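# Place a fully assembled white housing upright on the belt

## Task

Find the white housing that already contains both its circuit board and its motor. Stand it upright on the dark belt strip just behind the white rail, with the board and motor still seated inside it.

## Robot and tools

Robot: two arms, left_arm and right_arm. Each ends in a two-finger parallel gripper. The fingers point along the gripper's +z axis and close along its y axis. end_effector_position is the pinch point between the finger pads, a little under 1 cm behind the tips.

Frames: the scene frame has its origin at table height, midway between the nominal bases. +z is up, +x points out over the table, and left_arm sits on the +y side (image left/right may differ). Every hand pose, velocity and target, and each wrist camera's pose, is given in that arm's own base frame. Fixed cameras and the table use the scene frame. Calibrated bases in the scene frame: left_arm (-0.002, +0.277, +0.018) m, quat_wxyz (+1.000, 0, 0, -0.029); right_arm (-0.021, -0.269, +0.042) m, quat_wxyz (+1.000, 0, 0, -0.001). Up is +z in both base frames. Reported poses can be a few cm off, more at long reach.

The row: every motion argument is built from 16-number rows covering both arms, even if only one arm moves. First left_arm: x, y, z, qw, qx, qy, qz, opening. Then the same eight for right_arm. x, y, z are an absolute goal position in metres for that gripper's pinch point, in that arm's base frame. The quaternion is an absolute orientation, w first, in the same frame. Opening runs from -1 (closed, 0 mm pad gap) to +1 (fully open, about 87 mm); +0.5 is about 69 mm, 0 about 43 mm, -0.5 about 18 mm. To keep an orientation, repeat the same quaternion in every row rather than copying a drifted reading. To park an arm, resend its pose from the last result before it stopped, plus its opening, at every call. A 0 opening is a real command, so resend the current one to leave a gripper alone.

execute_actions(actions, cameras): actions is a list of actions. Each action is a table of up to 15 rows, one row per 1/30 s step. A shorter table repeats its last row to fill 15 steps (0.5 s). If any target is more than 0.6 m from that gripper's start position along any gripper axis, the action is rejected for both arms. The first action is checked against the last reported state, and a malformed or failing first action rejects the whole call. An empty list just reports state and images. The arm may not reach the commanded pose within one action; it then heads to the Hand target shown, so send the rest next time.

move(target, speed, blend, opening_speed, blocking, cameras): target is one row or a list of up to 15 rows (no 0.6 m rule). Each gripper travels in a straight line from its Hand target, turning the short way. speed is in m/s, 0.002 to 2.9, default 0.25 (rotation up to twice that in rad/s); one number or one per target. blend, in metres, rounds corners at intermediate targets (default 0). opening_speed (0.2 or more, per second on the -1..+1 scale) ramps the fingers. The first target's openings are sent at once. Later targets' openings are sent only when everything has come to rest there. A move lasts at least 0.5 s and at most 10 s for the whole list. blocking=false returns after about 0.5 s while the move continues; a new move takes over from it. Paths ignore obstacles and the other arm, lag and stray more when fast or stretched out, and passing near an arm's own base can flip its shoulder posture, so route around it. Its result adds a move: line: done (within 10 mm and 2 degrees), off_target, moving, held, fault, plus limits=paced (pose clipped) or limits=held (steps withheld).

wait(seconds 0 to 10, cameras): the scene runs while arms hold their last command; a running move goes on. stop(cameras): brakes the running move; it needs braking distance. zoom_image(camera, region): camera is cam_high, cam_low, cam_left_wrist or cam_right_wrist; region is [x0, y0, x1, y1] in pixels, top-left origin, at most 504 by 504, taken from that camera's newest image. read_manual(section) gives licence texts only. finished_scene(scene) ends the current scene (integer 1 to 3) irreversibly; the goal must then hold with no robot help.

Cameras: cam_high and cam_low are 504x504 fixed views; cam_left_wrist and cam_right_wrist are 896x504 on the hands. Calibration data are given; a wrist image may lag while its arm moves.

Results: end_effector_position and end_effector_quat_wxyz per arm (base frame), Hand target, Tool commands, grip_measured (on the opening scale; Joint positions shows the gripper as 0 closed to 1 open), Joint velocities (may read within noise or be omitted), Joint torques (drive output including gravity, with offsets; joints 1 to 3 flip sign past ±28 N m), step readings of position for action calls, and warnings such as MOTOR HOT or OVER-TEMPERATURE FAULT. Grip readings can be about 1 mm off. To grasp, command roughly 0.04 below the grip_measured value at first contact for full force, less for a lighter hold.

Controller behaviour: each step it limits commanded orientation to 40 degrees from the measured one and uses damped IK, favouring position. Friction and weight can leave the hand low, short or tilted; small moves may fail or go sideways. Check the pose after each move and correct tilt.

Avoid: dropping parts or releasing them while moving, slamming, hitting or pushing hard, and letting anything leave the table. Never press the two arms together or close one gripper on the other's fingers; the clearance check does not protect grippers or wrist cameras from each other. A camera cable touching something counts as contact. Loose objects may occasionally get nudged. Motors heat when holding loads, stretching out or straining toward unreachable poses: 75 °C warns, 90 °C folds that arm away for the rest of the scene, 100 °C drops it. The simulation keeps running while you deliberate.

Each tool is called after "Call:" as a command line: name --argument value for each argument, lists and objects as JSON in quotes; but a table of rows of numbers goes row by row, as --pt "numbers of a row", without its own name.

## Session

Call:
execute_actions --actions '[]'

Scene clock: 0.00 s.
left_arm: end_effector_position=(+0.3770, +0.0057, +0.0515) grip_measured=+1.000 end_effector_quat_wxyz=(+0.581, -0.077, +0.808, +0.063) | right_arm: end_effector_position=(+0.3700, +0.0134, +0.0255) grip_measured=+0.979 end_effector_quat_wxyz=(+0.537, +0.000, +0.844, +0.012)
Joint positions: left_arm=[-0.112 1.546 0.348 0.861 -0.297 -0.089 1] | right_arm=[0.04 1.571 0.357 0.777 0.015 0.03 0.99]
Joint velocities: within noise
Joint torques (N m): no reading
Heat: left arm: 51 °C; right arm: 42 °C.
Hand target: left_arm +0.3810, +0.0053, +0.0587; +0.590, -0.078, +0.801, +0.061 | right_arm +0.3756, +0.0136, +0.0344; +0.549, +0.000, +0.836, +0.013
Tool commands: left_gripper/opening=+1.0 right_gripper/opening=+1.0

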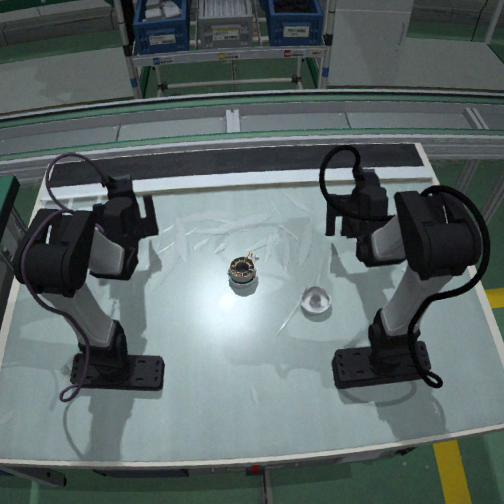

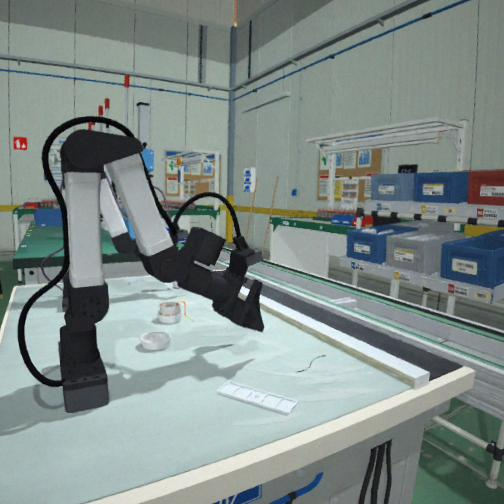

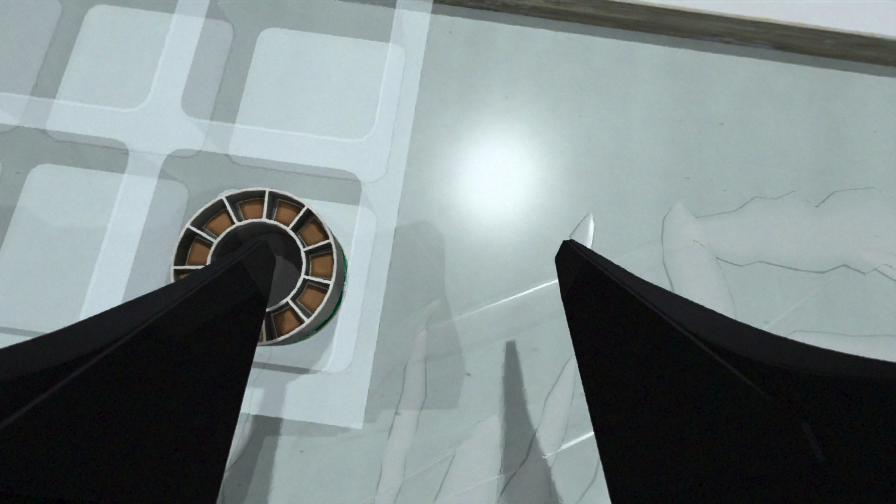

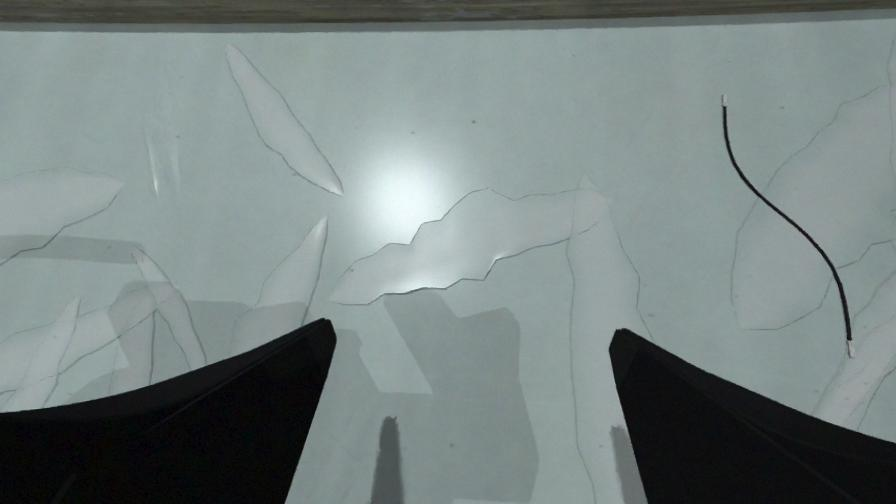

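Call:
zoom_image --camera "cam_high" --region '[140, 140, 360, 360]'

Call:
zoom_image --camera "cam_low" --region '[120, 260, 320, 420]'

Call:
zoom_image --camera "cam_high" --region '[0, 120, 460, 240]'

Scaled by 2.291 (camera's finer frame: 720x720).

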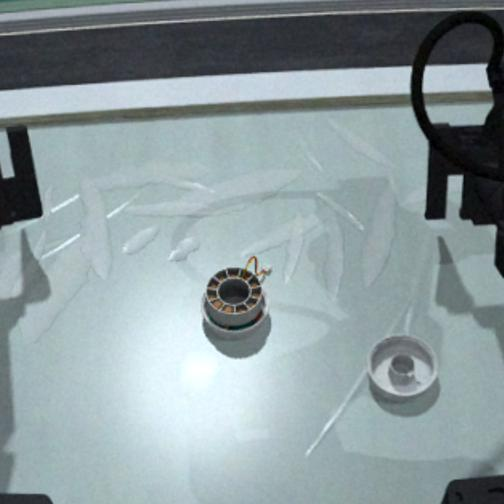

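Scaled by 2.520 (camera's finer frame: 720x720).

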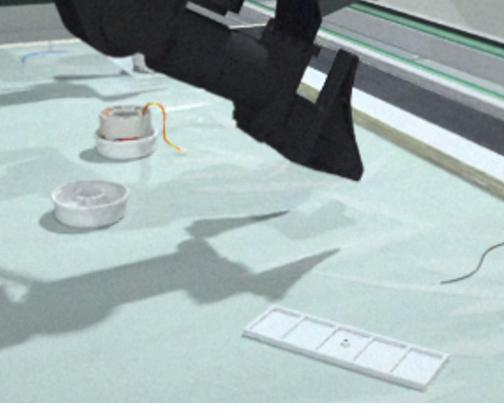

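Scaled by 1.096 (camera's finer frame: 720x720).

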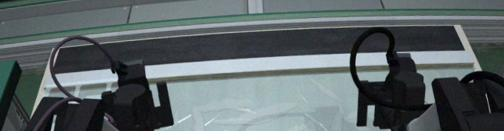

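Call:
move --target '[0.235,-0.205,0.15,0.358,0.326,0.865,-0.135,1,0.370,0.0134,0.0255,0.537,0,0.844,0.012,1]'

Scene clock: 39.83 s.
left_arm: end_effector_position=(+0.2333, -0.1972, +0.1401) grip_measured=+1.000 end_effector_quat_wxyz=(+0.350, +0.317, +0.873, -0.124) | right_arm: end_effector_position=(+0.3685, +0.0133, +0.0234) grip_measured=+0.979 end_effector_quat_wxyz=(+0.533, +0.000, +0.846, +0.012)
Joint positions: left_arm=[-0.708 1.147 0.888 -0.551 -0.013 -0.006 1] | right_arm=[0.04 1.571 0.357 0.767 0.015 0.03 0.99]
Joint torques (N m): left_arm=[-0.65 -2.43 9.55 1.77 0.23 0.2] | right_arm=[0.02 -3.92 4.94 1.71 0 0.02]
Heat: left arm: 54 °C; right arm: 45 °C.
Hand target: left_arm +0.2349, -0.2048, +0.1501; +0.358, +0.326, +0.864, -0.135 | right_arm +0.3700, +0.0135, +0.0255; +0.537, +0.000, +0.844, +0.012
Off the commanded pose: left_arm 0.013 m, 2 deg | right_arm 0.003 m, 1 deg.
move: off_target (left_arm)
cam_left_wrist: T_world_to_cam=[[-0.628313, -0.77656, 0.0466619, -0.0209038], [-0.742694, 0.616605, 0.261158, 0.261], [-0.231577, 0.129434, -0.964168, 0.354873], [0, 0, 0, 1]] pos_world=[0.262889, -0.223099, 0.27497]
cam_right_wrist: T_world_to_cam=[[0.0519739, -0.995719, -0.0764355, 0.00265943], [-0.952449, -0.0264133, -0.303552, 0.386417], [0.300234, 0.0885777, -0.949744, 0.0491275], [0, 0, 0, 1]] pos_world=[0.353155, 0.008503, 0.16416]

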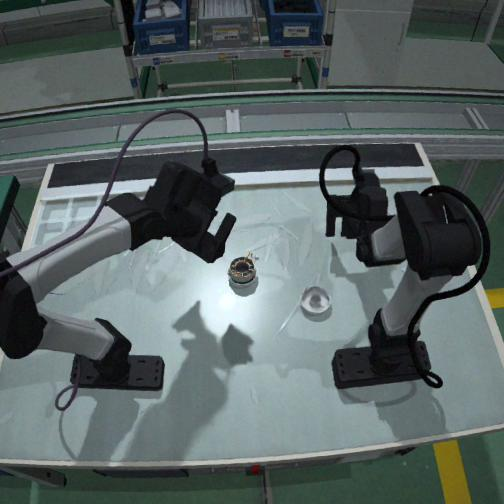

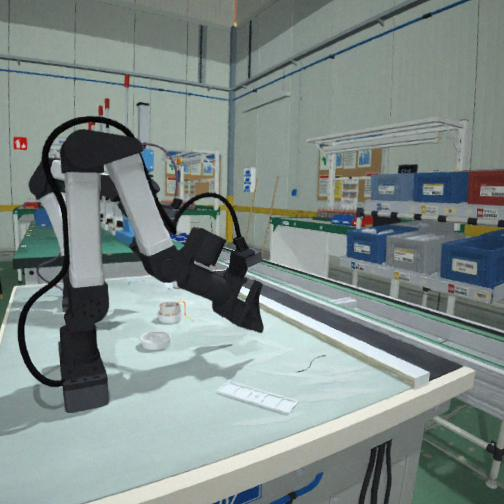

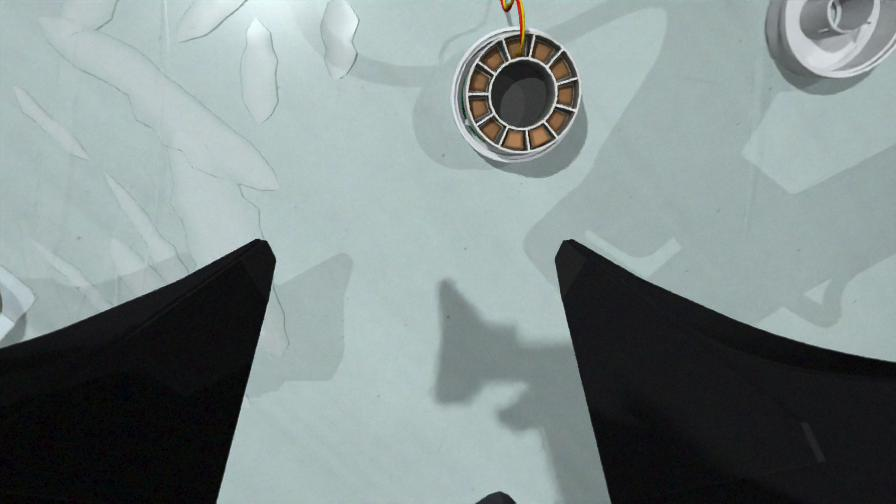

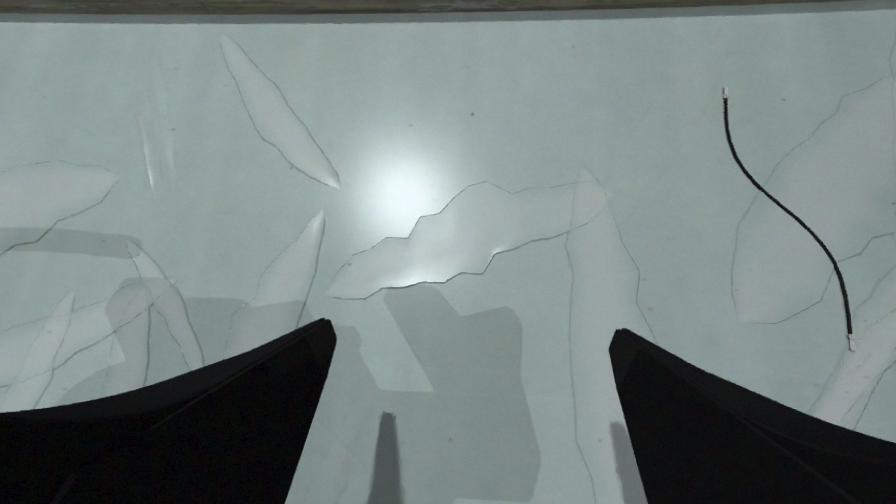

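Call:
move --target '[0.188,-0.234,0.095,0.36,0.333,0.859,-0.145,1,0.370,0.0134,0.0255,0.537,0,0.844,0.012,1]' --cameras '["cam_left_wrist","cam_high"]'

Scene clock: 61.03 s.
left_arm: end_effector_position=(+0.1855, -0.2314, +0.0900) grip_measured=+1.000 end_effector_quat_wxyz=(+0.346, +0.340, +0.863, -0.143) | right_arm: end_effector_position=(+0.3684, +0.0133, +0.0233) grip_measured=+0.979 end_effector_quat_wxyz=(+0.532, +0.000, +0.846, +0.012)
Joint positions: left_arm=[-0.949 1.134 0.678 -0.356 -0.125 -0.147 1] | right_arm=[0.04 1.571 0.357 0.767 0.015 0.03 0.99]
Joint torques (N m): left_arm=[-0.87 -3.47 6.87 1.97 -0.25 0.02] | right_arm=[-0.01 -3.99 4.94 1.72 0.01 0.05]
Heat: left arm: 55 °C; right arm: 44 °C.
Hand target: left_arm +0.1879, -0.2340, +0.0951; +0.360, +0.333, +0.859, -0.145 | right_arm +0.3699, +0.0135, +0.0254; +0.537, +0.000, +0.844, +0.012
Off the commanded pose: left_arm 0.006 m, 2 deg | right_arm 0.003 m, 1 deg.
move: done
cam_left_wrist: T_world_to_cam=[[-0.674189, -0.735822, 0.0635186, -0.0588355], [-0.701916, 0.665119, 0.254816, 0.263867], [-0.229746, 0.127209, -0.964901, 0.299169], [0, 0, 0, 1]] pos_world=[0.214279, -0.256853, 0.225168]
Images, in order (width x height): cam_high 504x504, cam_left_wrist 896x504.

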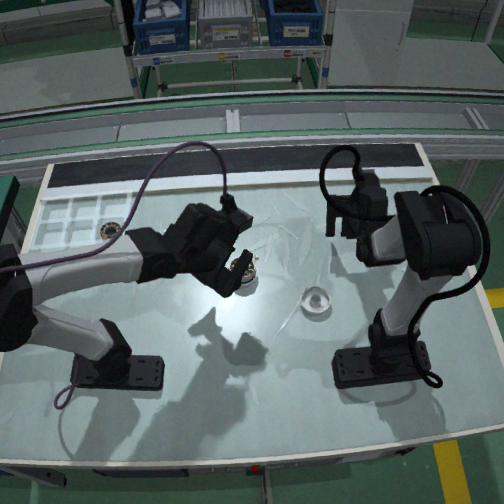

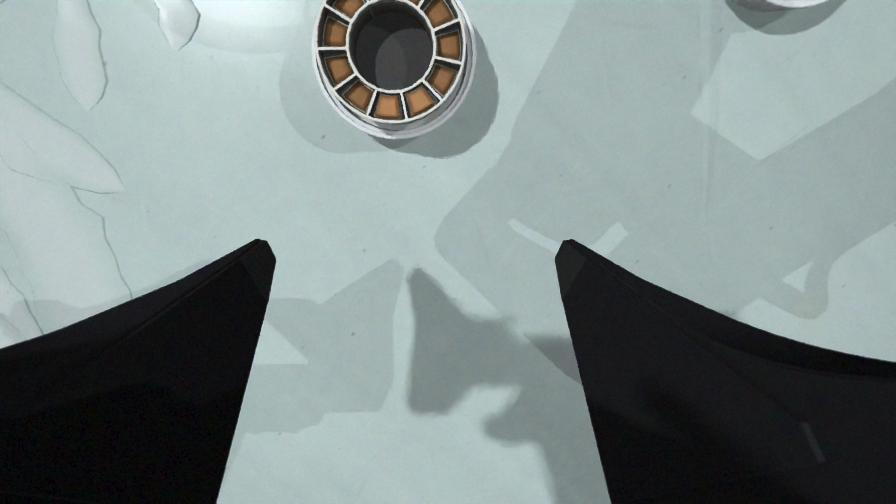

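Call:
move --pt "0.241 -0.270 0.095 0.370 0.333 0.855 -0.145 1 0.370 0.0134 0.0255 0.537 0 0.844 0.012 1" --pt "0.241 -0.270 0.045 0.370 0.333 0.855 -0.145 1 0.370 0.0134 0.0255 0.537 0 0.844 0.012 1" --speed 0.15 --blend 0.01 --cameras '["cam_left_wrist","cam_low"]'

Scene clock: 71.70 s.
left_arm: end_effector_position=(+0.2376, -0.2672, +0.0433) grip_measured=+1.000 end_effector_quat_wxyz=(+0.365, +0.331, +0.859, -0.138) | right_arm: end_effector_position=(+0.3684, +0.0133, +0.0233) grip_measured=+0.979 end_effector_quat_wxyz=(+0.532, +0.000, +0.846, +0.012)
Joint positions: left_arm=[-0.887 1.463 0.687 0.001 -0.113 -0.104 1] | right_arm=[0.04 1.571 0.357 0.767 0.015 0.03 0.99]
Joint torques (N m): left_arm=[0.8 -4.15 6.63 2 0.14 0.19] | right_arm=[-0.02 -3.93 4.98 1.71 0 0.04]
Heat: left arm: 56 °C; right arm: 44 °C.
Hand target: left_arm +0.2409, -0.2699, +0.0451; +0.370, +0.333, +0.855, -0.145 | right_arm +0.3700, +0.0135, +0.0255; +0.537, +0.000, +0.844, +0.012
Off the commanded pose: left_arm 0.005 m, 1 deg | right_arm 0.003 m, 1 deg.
move: done
cam_left_wrist: T_world_to_cam=[[-0.659747, -0.749923, 0.0484718, -0.0536383], [-0.724934, 0.652104, 0.221881, 0.339553], [-0.198002, 0.111246, -0.973868, 0.259242], [0, 0, 0, 1]] pos_world=[0.262097, -0.290489, 0.179727]
Images, in order (width x height): cam_low 504x504, cam_left_wrist 896x504.

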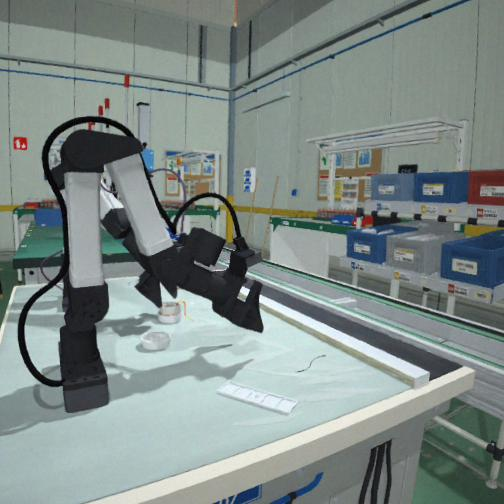

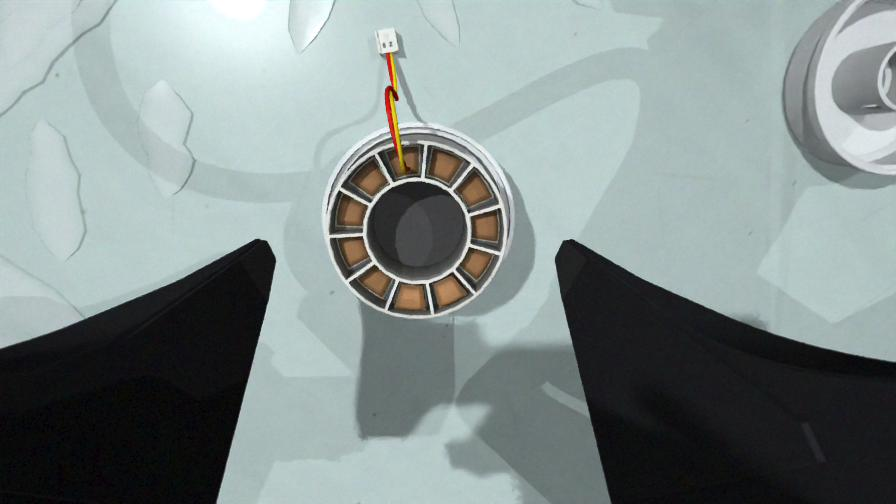

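Call:
move --target '[0.248,-0.274,0.002,0.375,0.334,0.853,-0.145,1,0.370,0.0134,0.0255,0.537,0,0.844,0.012,1]' --speed 0.08 --cameras '["cam_left_wrist","cam_low"]'

Call:
zoom_image --camera "cam_low" --region '[110, 270, 230, 370]'

Scene clock: 79.20 s.
left_arm: end_effector_position=(+0.2456, -0.2728, +0.0023) grip_measured=+1.000 end_effector_quat_wxyz=(+0.371, +0.332, +0.856, -0.140) | right_arm: end_effector_position=(+0.3684, +0.0133, +0.0233) grip_measured=+0.979 end_effector_quat_wxyz=(+0.532, +0.000, +0.846, +0.012)
Joint positions: left_arm=[-0.879 1.615 0.618 0.237 -0.109 -0.093 1] | right_arm=[0.04 1.571 0.357 0.767 0.015 0.03 0.99]
Joint torques (N m): left_arm=[0.83 -4.48 5.49 2.07 0.12 0.2] | right_arm=[0.06 -3.99 5.01 1.7 0.02 0.03]
Heat: left arm: 55 °C; right arm: 44 °C.
Hand target: left_arm +0.2479, -0.2739, +0.0021; +0.375, +0.334, +0.853, -0.145 | right_arm +0.3700, +0.0135, +0.0255; +0.537, +0.000, +0.844, +0.012
Off the commanded pose: left_arm 0.003 m, 1 deg | right_arm 0.003 m, 1 deg.
move: done
cam_left_wrist: T_world_to_cam=[[-0.662142, -0.747995, 0.0455153, -0.0494273], [-0.726081, 0.6554, 0.207985, 0.359368], [-0.185402, 0.104668, -0.977073, 0.216608], [0, 0, 0, 1]] pos_world=[0.268362, -0.295173, 0.139149]
Images, in order (width x height): cam_low 504x504, cam_left_wrist 896x504.

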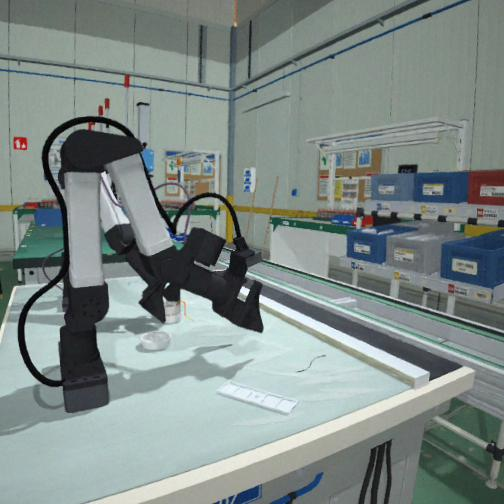

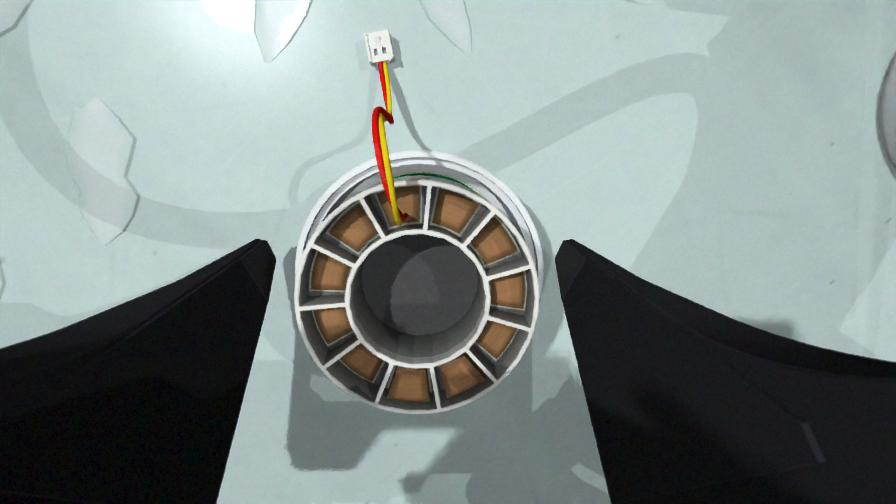

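Scaled by 4.200 (camera's finer frame: 720x720).

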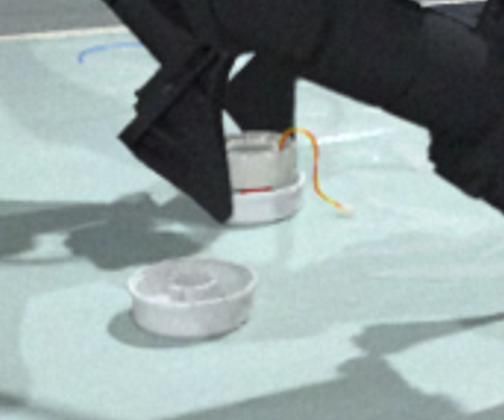

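Call:
move --target '[0.248,-0.274,0.002,0.375,0.334,0.853,-0.145,0.45,0.370,0.0134,0.0255,0.537,0,0.844,0.012,1]' --opening_speed 0.5 --cameras '["cam_left_wrist"]'

Scene clock: 84.23 s.
left_arm: end_effector_position=(+0.2455, -0.2733, +0.0024) grip_measured=+0.478 end_effector_quat_wxyz=(+0.371, +0.332, +0.856, -0.141) | right_arm: end_effector_position=(+0.3684, +0.0133, +0.0233) grip_measured=+0.979 end_effector_quat_wxyz=(+0.532, +0.000, +0.846, +0.012)
Joint positions: left_arm=[-0.879 1.616 0.618 0.239 -0.107 -0.093 0.739] | right_arm=[0.04 1.571 0.357 0.767 0.015 0.03 0.99]
Joint torques (N m): left_arm=[0.75 -4.53 5.46 2.06 0.11 0.2] | right_arm=[-0.01 -3.9 4.96 1.71 0 0.02]
Heat: left arm: 55 °C; right arm: 44 °C.
Hand target: left_arm +0.2479, -0.2740, +0.0020; +0.375, +0.334, +0.853, -0.145 | right_arm +0.3700, +0.0135, +0.0255; +0.537, +0.000, +0.844, +0.012
Off the commanded pose: left_arm 0.003 m, 1 deg | right_arm 0.003 m, 1 deg.
move: done
cam_left_wrist: T_world_to_cam=[[-0.663331, -0.746837, 0.0471926, -0.0492183], [-0.724923, 0.656954, 0.207118, 0.359674], [-0.185686, 0.103176, -0.977177, 0.216359], [0, 0, 0, 1]] pos_world=[0.268263, -0.295371, 0.139249]

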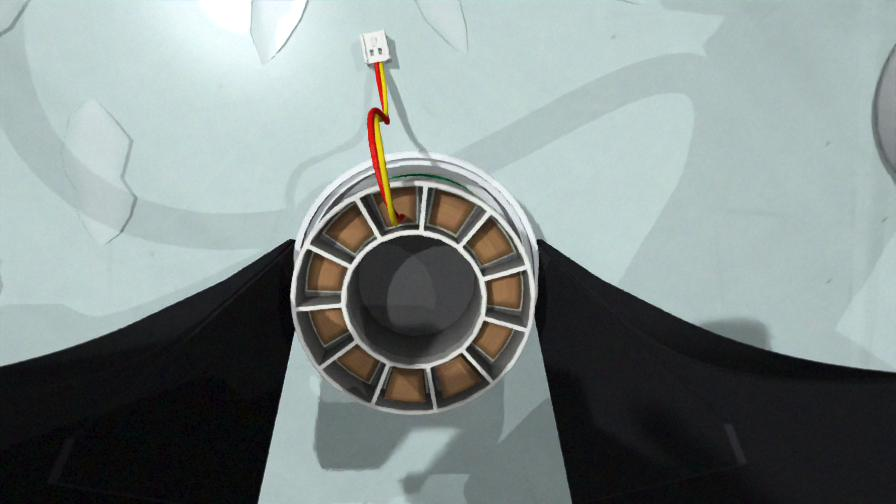

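Call:
move --pt "0.248 -0.274 0.16 0.375 0.334 0.853 -0.145 0.43 0.370 0.0134 0.0255 0.537 0 0.844 0.012 1" --pt "0.59 -0.086 0.16 0.382 0.0645 0.9217 -0.0267 0.43 0.370 0.0134 0.0255 0.537 0 0.844 0.012 1" --speed '[0.12,0.25]' --blend 0.03

Scene clock: 94.70 s.
left_arm: end_effector_position=(+0.5804, -0.0859, +0.1456) grip_measured=+0.478 end_effector_quat_wxyz=(+0.359, +0.071, +0.930, -0.029) | right_arm: end_effector_position=(+0.3684, +0.0133, +0.0233) grip_measured=+0.979 end_effector_quat_wxyz=(+0.532, +0.000, +0.846, +0.012)
Joint positions: left_arm=[-0.145 2.34 2.319 -0.813 0.009 0.005 0.739] | right_arm=[0.04 1.571 0.357 0.767 0.015 0.03 0.99]
Joint torques (N m): left_arm=[-0.16 -10.8 9.99 1.89 -0.11 0.04] | right_arm=[-0.02 -4.01 5.01 1.74 0.03 0.04]
Heat: left arm: 55 °C; right arm: 44 °C.
Hand target: left_arm +0.5893, -0.0859, +0.1603; +0.382, +0.065, +0.921, -0.027 | right_arm +0.3700, +0.0135, +0.0255; +0.537, +0.000, +0.844, +0.012
Off the commanded pose: left_arm 0.017 m, 3 deg | right_arm 0.003 m, 1 deg.
move: off_target (left_arm)
cam_left_wrist: T_world_to_cam=[[-0.138017, -0.988891, 0.0551934, -0.0207092], [-0.947444, 0.148061, 0.2836, 0.524096], [-0.288621, -0.0131511, -0.957353, 0.446042], [0, 0, 0, 1]] pos_world=[0.622431, -0.0922115, 0.279529]
cam_right_wrist: T_world_to_cam=[[0.0520069, -0.995716, -0.076447, 0.00264204], [-0.952665, -0.0265057, -0.302864, 0.386349], [0.29954, 0.0885794, -0.949963, 0.0493135], [0, 0, 0, 1]] pos_world=[0.353153, 0.008503, 0.164059]

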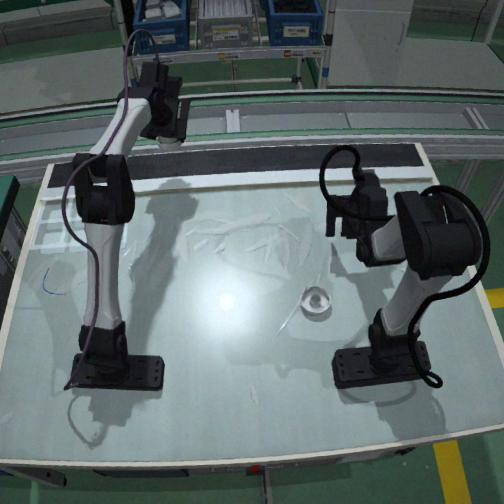

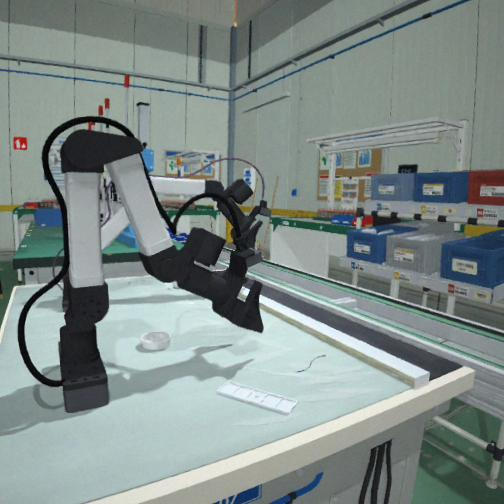

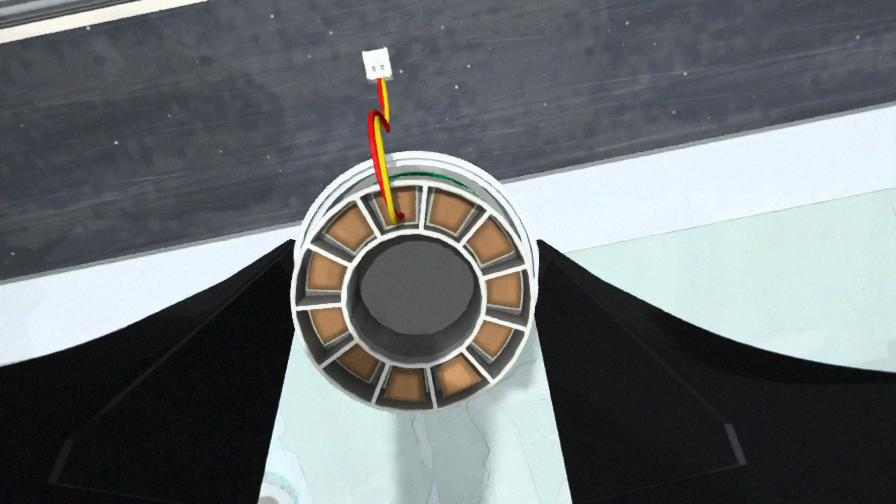

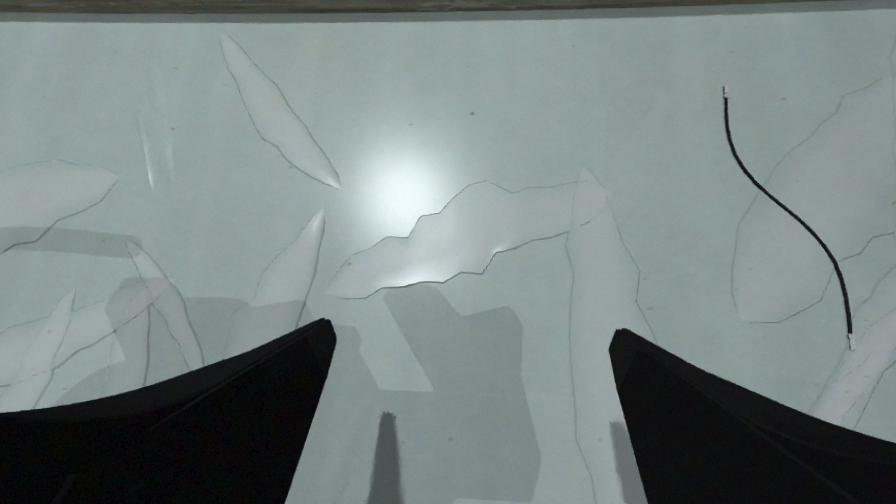

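Call:
move --pt "0.62 -0.088 0.14 0.416 0.0634 0.9067 -0.0291 0.43 0.370 0.0134 0.0255 0.537 0 0.844 0.012 1" --pt "0.62 -0.088 0.06 0.416 0.0634 0.9067 -0.0291 0.43 0.370 0.0134 0.0255 0.537 0 0.844 0.012 1" --speed 0.15 --blend 0.02 --cameras '["cam_left_wrist","cam_low"]'

Call:
zoom_image --camera "cam_low" --region '[180, 200, 330, 350]'

Scene clock: 108.00 s.
left_arm: end_effector_position=(+0.6094, -0.0902, +0.0490) grip_measured=+0.478 end_effector_quat_wxyz=(+0.393, +0.070, +0.916, -0.032) | right_arm: end_effector_position=(+0.3684, +0.0133, +0.0233) grip_measured=+0.979 end_effector_quat_wxyz=(+0.532, +0.000, +0.846, +0.012)
Joint positions: left_arm=[-0.145 2.401 1.999 -0.358 0.009 0.004 0.739] | right_arm=[0.04 1.571 0.357 0.767 0.015 0.03 0.99]
Joint torques (N m): left_arm=[0.35 -11.79 7.91 2.23 -0.07 0.02] | right_arm=[-0.05 -3.93 5.01 1.7 0.01 0.01]
Heat: left arm: 56 °C; right arm: 44 °C.
Hand target: left_arm +0.6194, -0.0879, +0.0604; +0.416, +0.063, +0.907, -0.029 | right_arm +0.3700, +0.0135, +0.0255; +0.537, +0.000, +0.844, +0.012
Off the commanded pose: left_arm 0.015 m, 3 deg | right_arm 0.003 m, 1 deg.
move: off_target (left_arm); blend cut to 0.0184 m at target 1
cam_left_wrist: T_world_to_cam=[[-0.141729, -0.988332, 0.0557949, -0.013307], [-0.965478, 0.150456, 0.212641, 0.594213], [-0.218554, -0.0237314, -0.975536, 0.319052], [0, 0, 0, 1]] pos_world=[0.641543, -0.0949829, 0.185635]
Images, in order (width x height): cam_low 504x504, cam_left_wrist 896x504.

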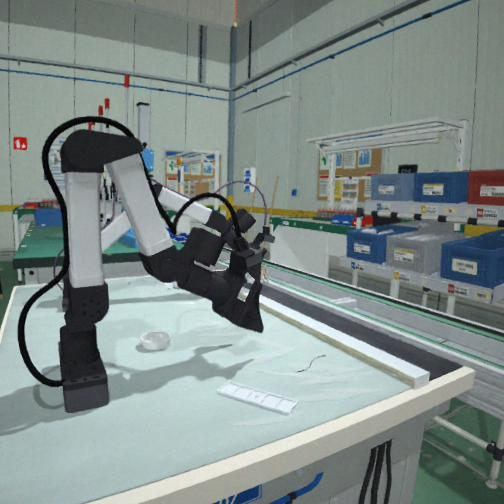

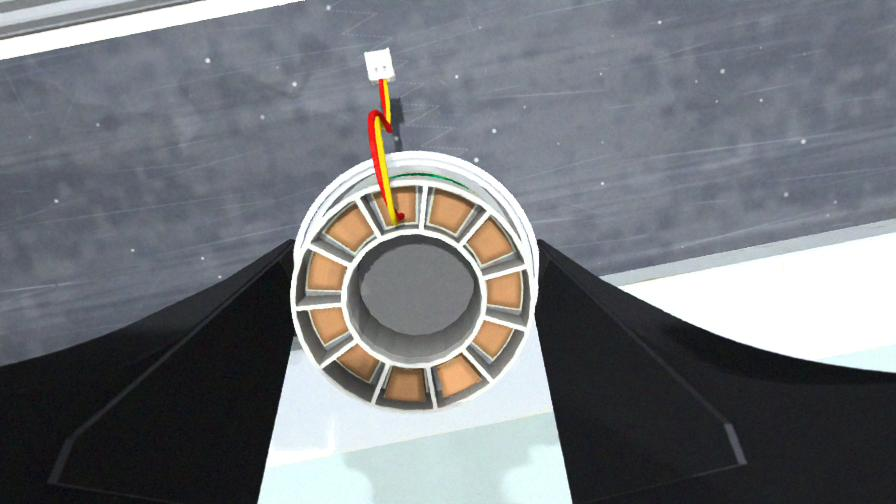

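Scaled by 3.360 (camera's finer frame: 720x720).

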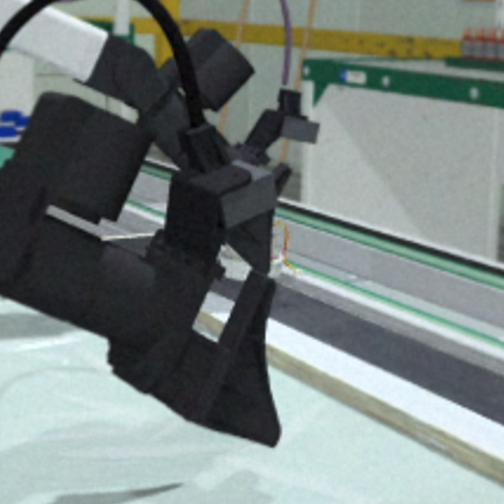

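Call:
move --target '[0.622,-0.088,0.018,0.416,0.0634,0.9067,-0.0291,0.43,0.370,0.0134,0.0255,0.537,0,0.844,0.012,1]' --speed 0.06 --cameras '["cam_left_wrist"]'

Call:
move --target '[0.622,-0.088,0.011,0.416,0.0634,0.9067,-0.0291,0.43,0.370,0.0134,0.0255,0.537,0,0.844,0.012,1]' --speed 0.03 --cameras '["cam_left_wrist"]'

Scene clock: 116.10 s.
left_arm: end_effector_position=(+0.6134, -0.0907, +0.0121) grip_measured=+0.478 end_effector_quat_wxyz=(+0.398, +0.070, +0.914, -0.032) | right_arm: end_effector_position=(+0.3684, +0.0133, +0.0233) grip_measured=+0.979 end_effector_quat_wxyz=(+0.532, +0.000, +0.846, +0.012)
Joint positions: left_arm=[-0.145 2.45 1.931 -0.231 0.009 0.004 0.739] | right_arm=[0.04 1.571 0.357 0.767 0.015 0.03 0.99]
Joint torques (N m): left_arm=[0.35 -11.47 7.16 2.25 -0.06 0.04] | right_arm=[-0.02 -4 4.93 1.72 0.01 0.01]
Heat: left arm: 56 °C; right arm: 44 °C.
Hand target: left_arm +0.6216, -0.0880, +0.0182; +0.416, +0.063, +0.907, -0.029 | right_arm +0.3700, +0.0135, +0.0255; +0.537, +0.000, +0.844, +0.012
Off the commanded pose: left_arm 0.011 m, 2 deg | right_arm 0.003 m, 1 deg.
move: off_target (left_arm)
cam_left_wrist: T_world_to_cam=[[-0.142303, -0.988251, 0.055762, -0.0109102], [-0.967597, 0.150758, 0.202556, 0.607433], [-0.208583, -0.0251308, -0.977682, 0.277677], [0, 0, 0, 1]] pos_world=[0.644116, -0.0953791, 0.149049]

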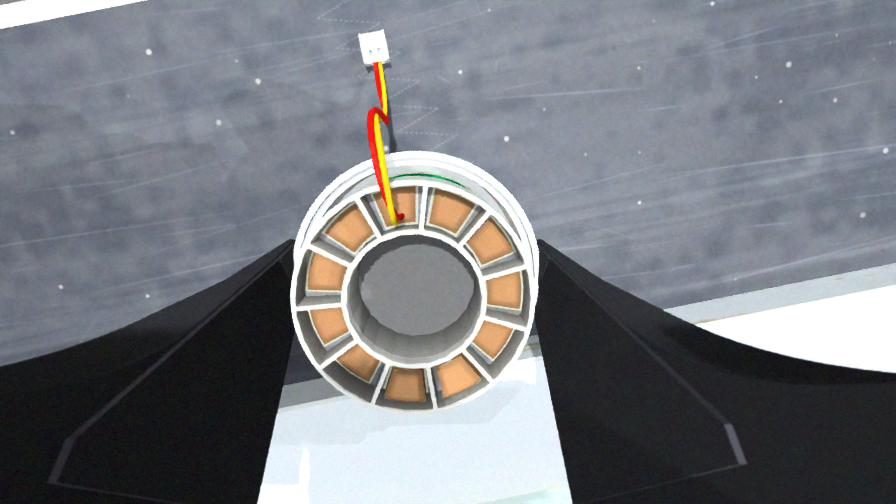

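Scene clock: 116.97 s.
left_arm: end_effector_position=(+0.6162, -0.0912, +0.0109) grip_measured=+0.478 end_effector_quat_wxyz=(+0.405, +0.070, +0.911, -0.033) | right_arm: end_effector_position=(+0.3684, +0.0133, +0.0233) grip_measured=+0.979 end_effector_quat_wxyz=(+0.532, +0.000, +0.846, +0.012)
Joint positions: left_arm=[-0.145 2.453 1.923 -0.204 0.009 0.004 0.739] | right_arm=[0.04 1.571 0.357 0.767 0.015 0.03 0.99]
Joint torques (N m): left_arm=[0.35 -11.04 6.93 2.19 -0.05 0.05] | right_arm=[-0.01 -3.93 4.94 1.71 0.01 0.03]
Heat: left arm: 56 °C; right arm: 44 °C.
Hand target: left_arm +0.6218, -0.0880, +0.0112; +0.416, +0.063, +0.907, -0.029 | right_arm +0.3700, +0.0135, +0.0255; +0.537, +0.000, +0.844, +0.012
Off the commanded pose: left_arm 0.007 m, 2 deg | right_arm 0.003 m, 1 deg.
move: done
cam_left_wrist: T_world_to_cam=[[-0.143125, -0.988129, 0.0558179, -0.0103238], [-0.970546, 0.151174, 0.187583, 0.612483], [-0.193795, -0.027326, -0.980661, 0.267864], [0, 0, 0, 1]] pos_world=[0.644876, -0.0954732, 0.148369]

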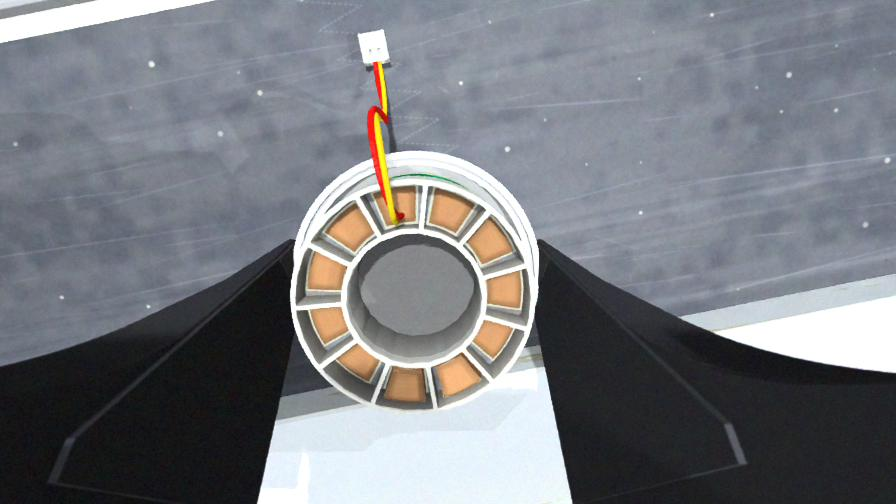

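Call:
move --target '[0.620,-0.088,0.015,0.412,0.0634,0.908,-0.0291,0.9,0.370,0.0134,0.0255,0.537,0,0.844,0.012,1]' --opening_speed 0.5 --cameras '["cam_left_wrist"]'

Scene clock: 122.03 s.
left_arm: end_effector_position=(+0.6165, -0.0912, +0.0109) grip_measured=+0.900 end_effector_quat_wxyz=(+0.405, +0.070, +0.911, -0.033) | right_arm: end_effector_position=(+0.3684, +0.0133, +0.0233) grip_measured=+0.979 end_effector_quat_wxyz=(+0.532, +0.000, +0.846, +0.012)
Joint positions: left_arm=[-0.145 2.454 1.923 -0.202 0.009 0.004 0.95] | right_arm=[0.04 1.571 0.357 0.767 0.015 0.03 0.99]
Joint torques (N m): left_arm=[0.29 -11.74 7.45 1.92 -0.07 0.05] | right_arm=[-0.08 -3.93 4.89 1.72 0 0.03]
Heat: left arm: 56 °C; right arm: 44 °C.
Hand target: left_arm +0.6199, -0.0880, +0.0150; +0.412, +0.063, +0.908, -0.029 | right_arm +0.3700, +0.0135, +0.0255; +0.537, +0.000, +0.844, +0.012
Off the commanded pose: left_arm 0.006 m, 1 deg | right_arm 0.003 m, 1 deg.
move: done
cam_left_wrist: T_world_to_cam=[[-0.143271, -0.988111, 0.0557738, -0.0101982], [-0.970743, 0.151279, 0.186477, 0.612957], [-0.192697, -0.0274253, -0.980875, 0.267316], [0, 0, 0, 1]] pos_world=[0.645073, -0.095473, 0.14847]

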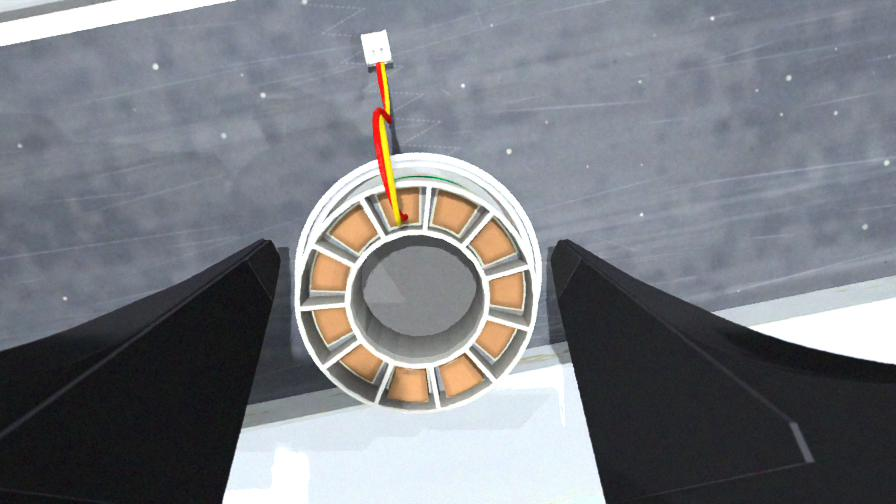

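Released cleanly. Retreat up.

Call:
move --pt "0.622 -0.088 0.13 0.412 0.0634 0.908 -0.0291 1 0.370 0.0134 0.0255 0.537 0 0.844 0.012 1" --pt "0.45 -0.066 0.17 0.412 0.0634 0.908 -0.0291 1 0.370 0.0134 0.0255 0.537 0 0.844 0.012 1" --speed '[0.12,0.3]' --blend 0.02

Call:
finished_scene --scene 1

Scene clock: 128.77 s.
left_arm: end_effector_position=(+0.4479, -0.0667, +0.1628) grip_measured=+1.000 end_effector_quat_wxyz=(+0.399, +0.070, +0.914, -0.032) | right_arm: end_effector_position=(+0.3684, +0.0133, +0.0233) grip_measured=+0.979 end_effector_quat_wxyz=(+0.532, +0.000, +0.846, +0.012)
Joint positions: left_arm=[-0.145 1.67 1.377 -0.454 0.009 0.004 1] | right_arm=[0.04 1.571 0.357 0.767 0.015 0.03 0.99]
Joint torques (N m): left_arm=[-0.24 -7.8 6.93 1.99 -0.12 0.02] | right_arm=[-0.01 -3.97 4.98 1.73 0.02 0.03]
Heat: left arm: 57 °C; right arm: 43 °C.
Hand target: left_arm +0.4499, -0.0660, +0.1701; +0.412, +0.063, +0.908, -0.029 | right_arm +0.3700, +0.0135, +0.0255; +0.537, +0.000, +0.844, +0.012
Off the commanded pose: left_arm 0.008 m, 2 deg | right_arm 0.003 m, 1 deg.
move: done
cam_left_wrist: T_world_to_cam=[[-0.141933, -0.98827, 0.0563686, -0.019341], [-0.9681, 0.150464, 0.200356, 0.413782], [-0.206488, -0.0261333, -0.9781, 0.39021], [0, 0, 0, 1]] pos_world=[0.47841, -0.071176, 0.299851]
cam_right_wrist: T_world_to_cam=[[0.0520069, -0.995716, -0.076447, 0.00264204], [-0.952665, -0.0265057, -0.302864, 0.386349], [0.29954, 0.0885794, -0.949963, 0.0493135], [0, 0, 0, 1]] pos_world=[0.353153, 0.008503, 0.164059]

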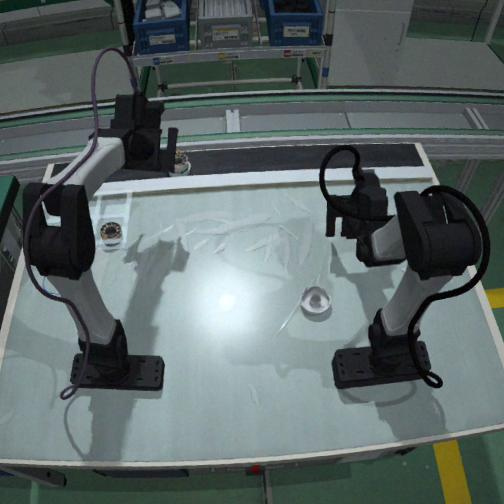

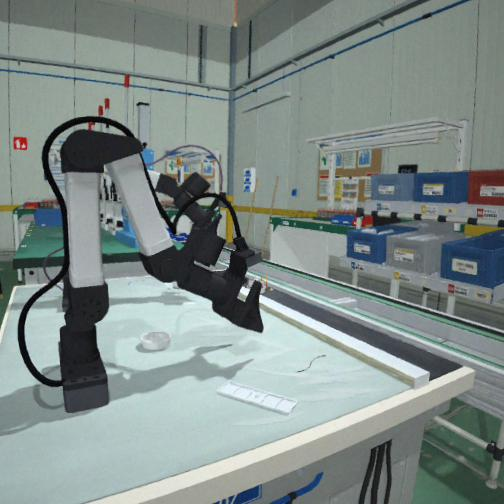

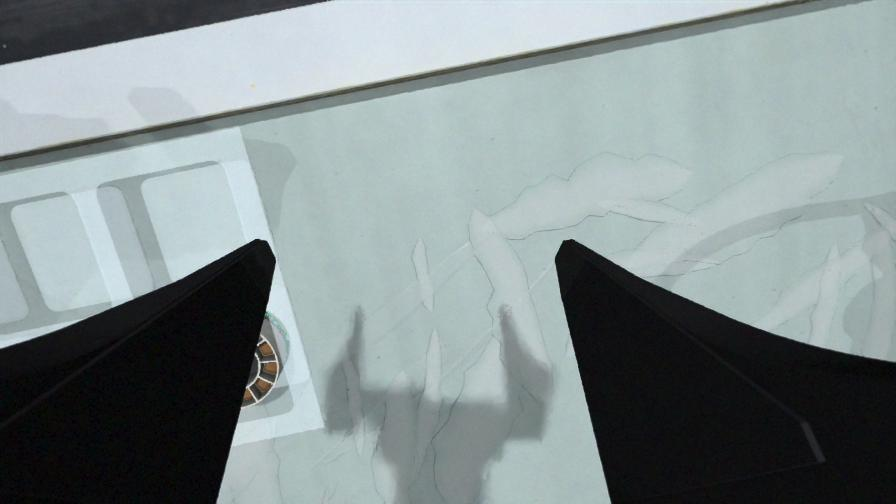

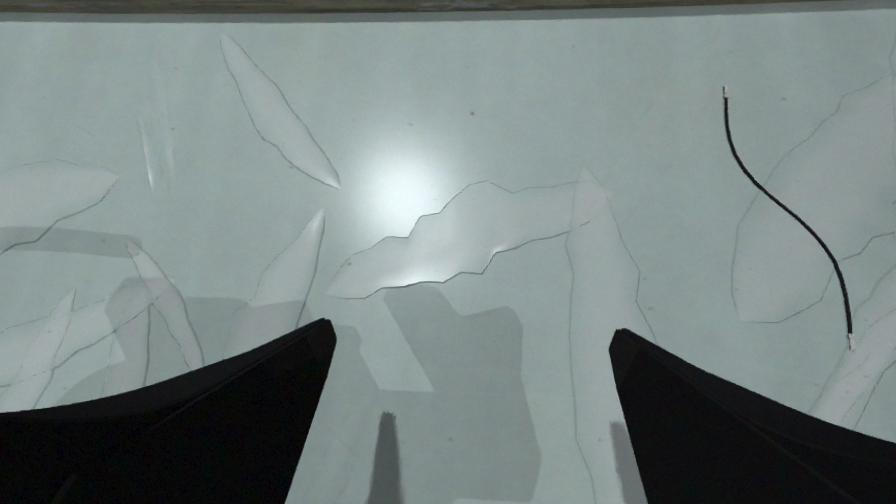

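The scene is finished: the task was done.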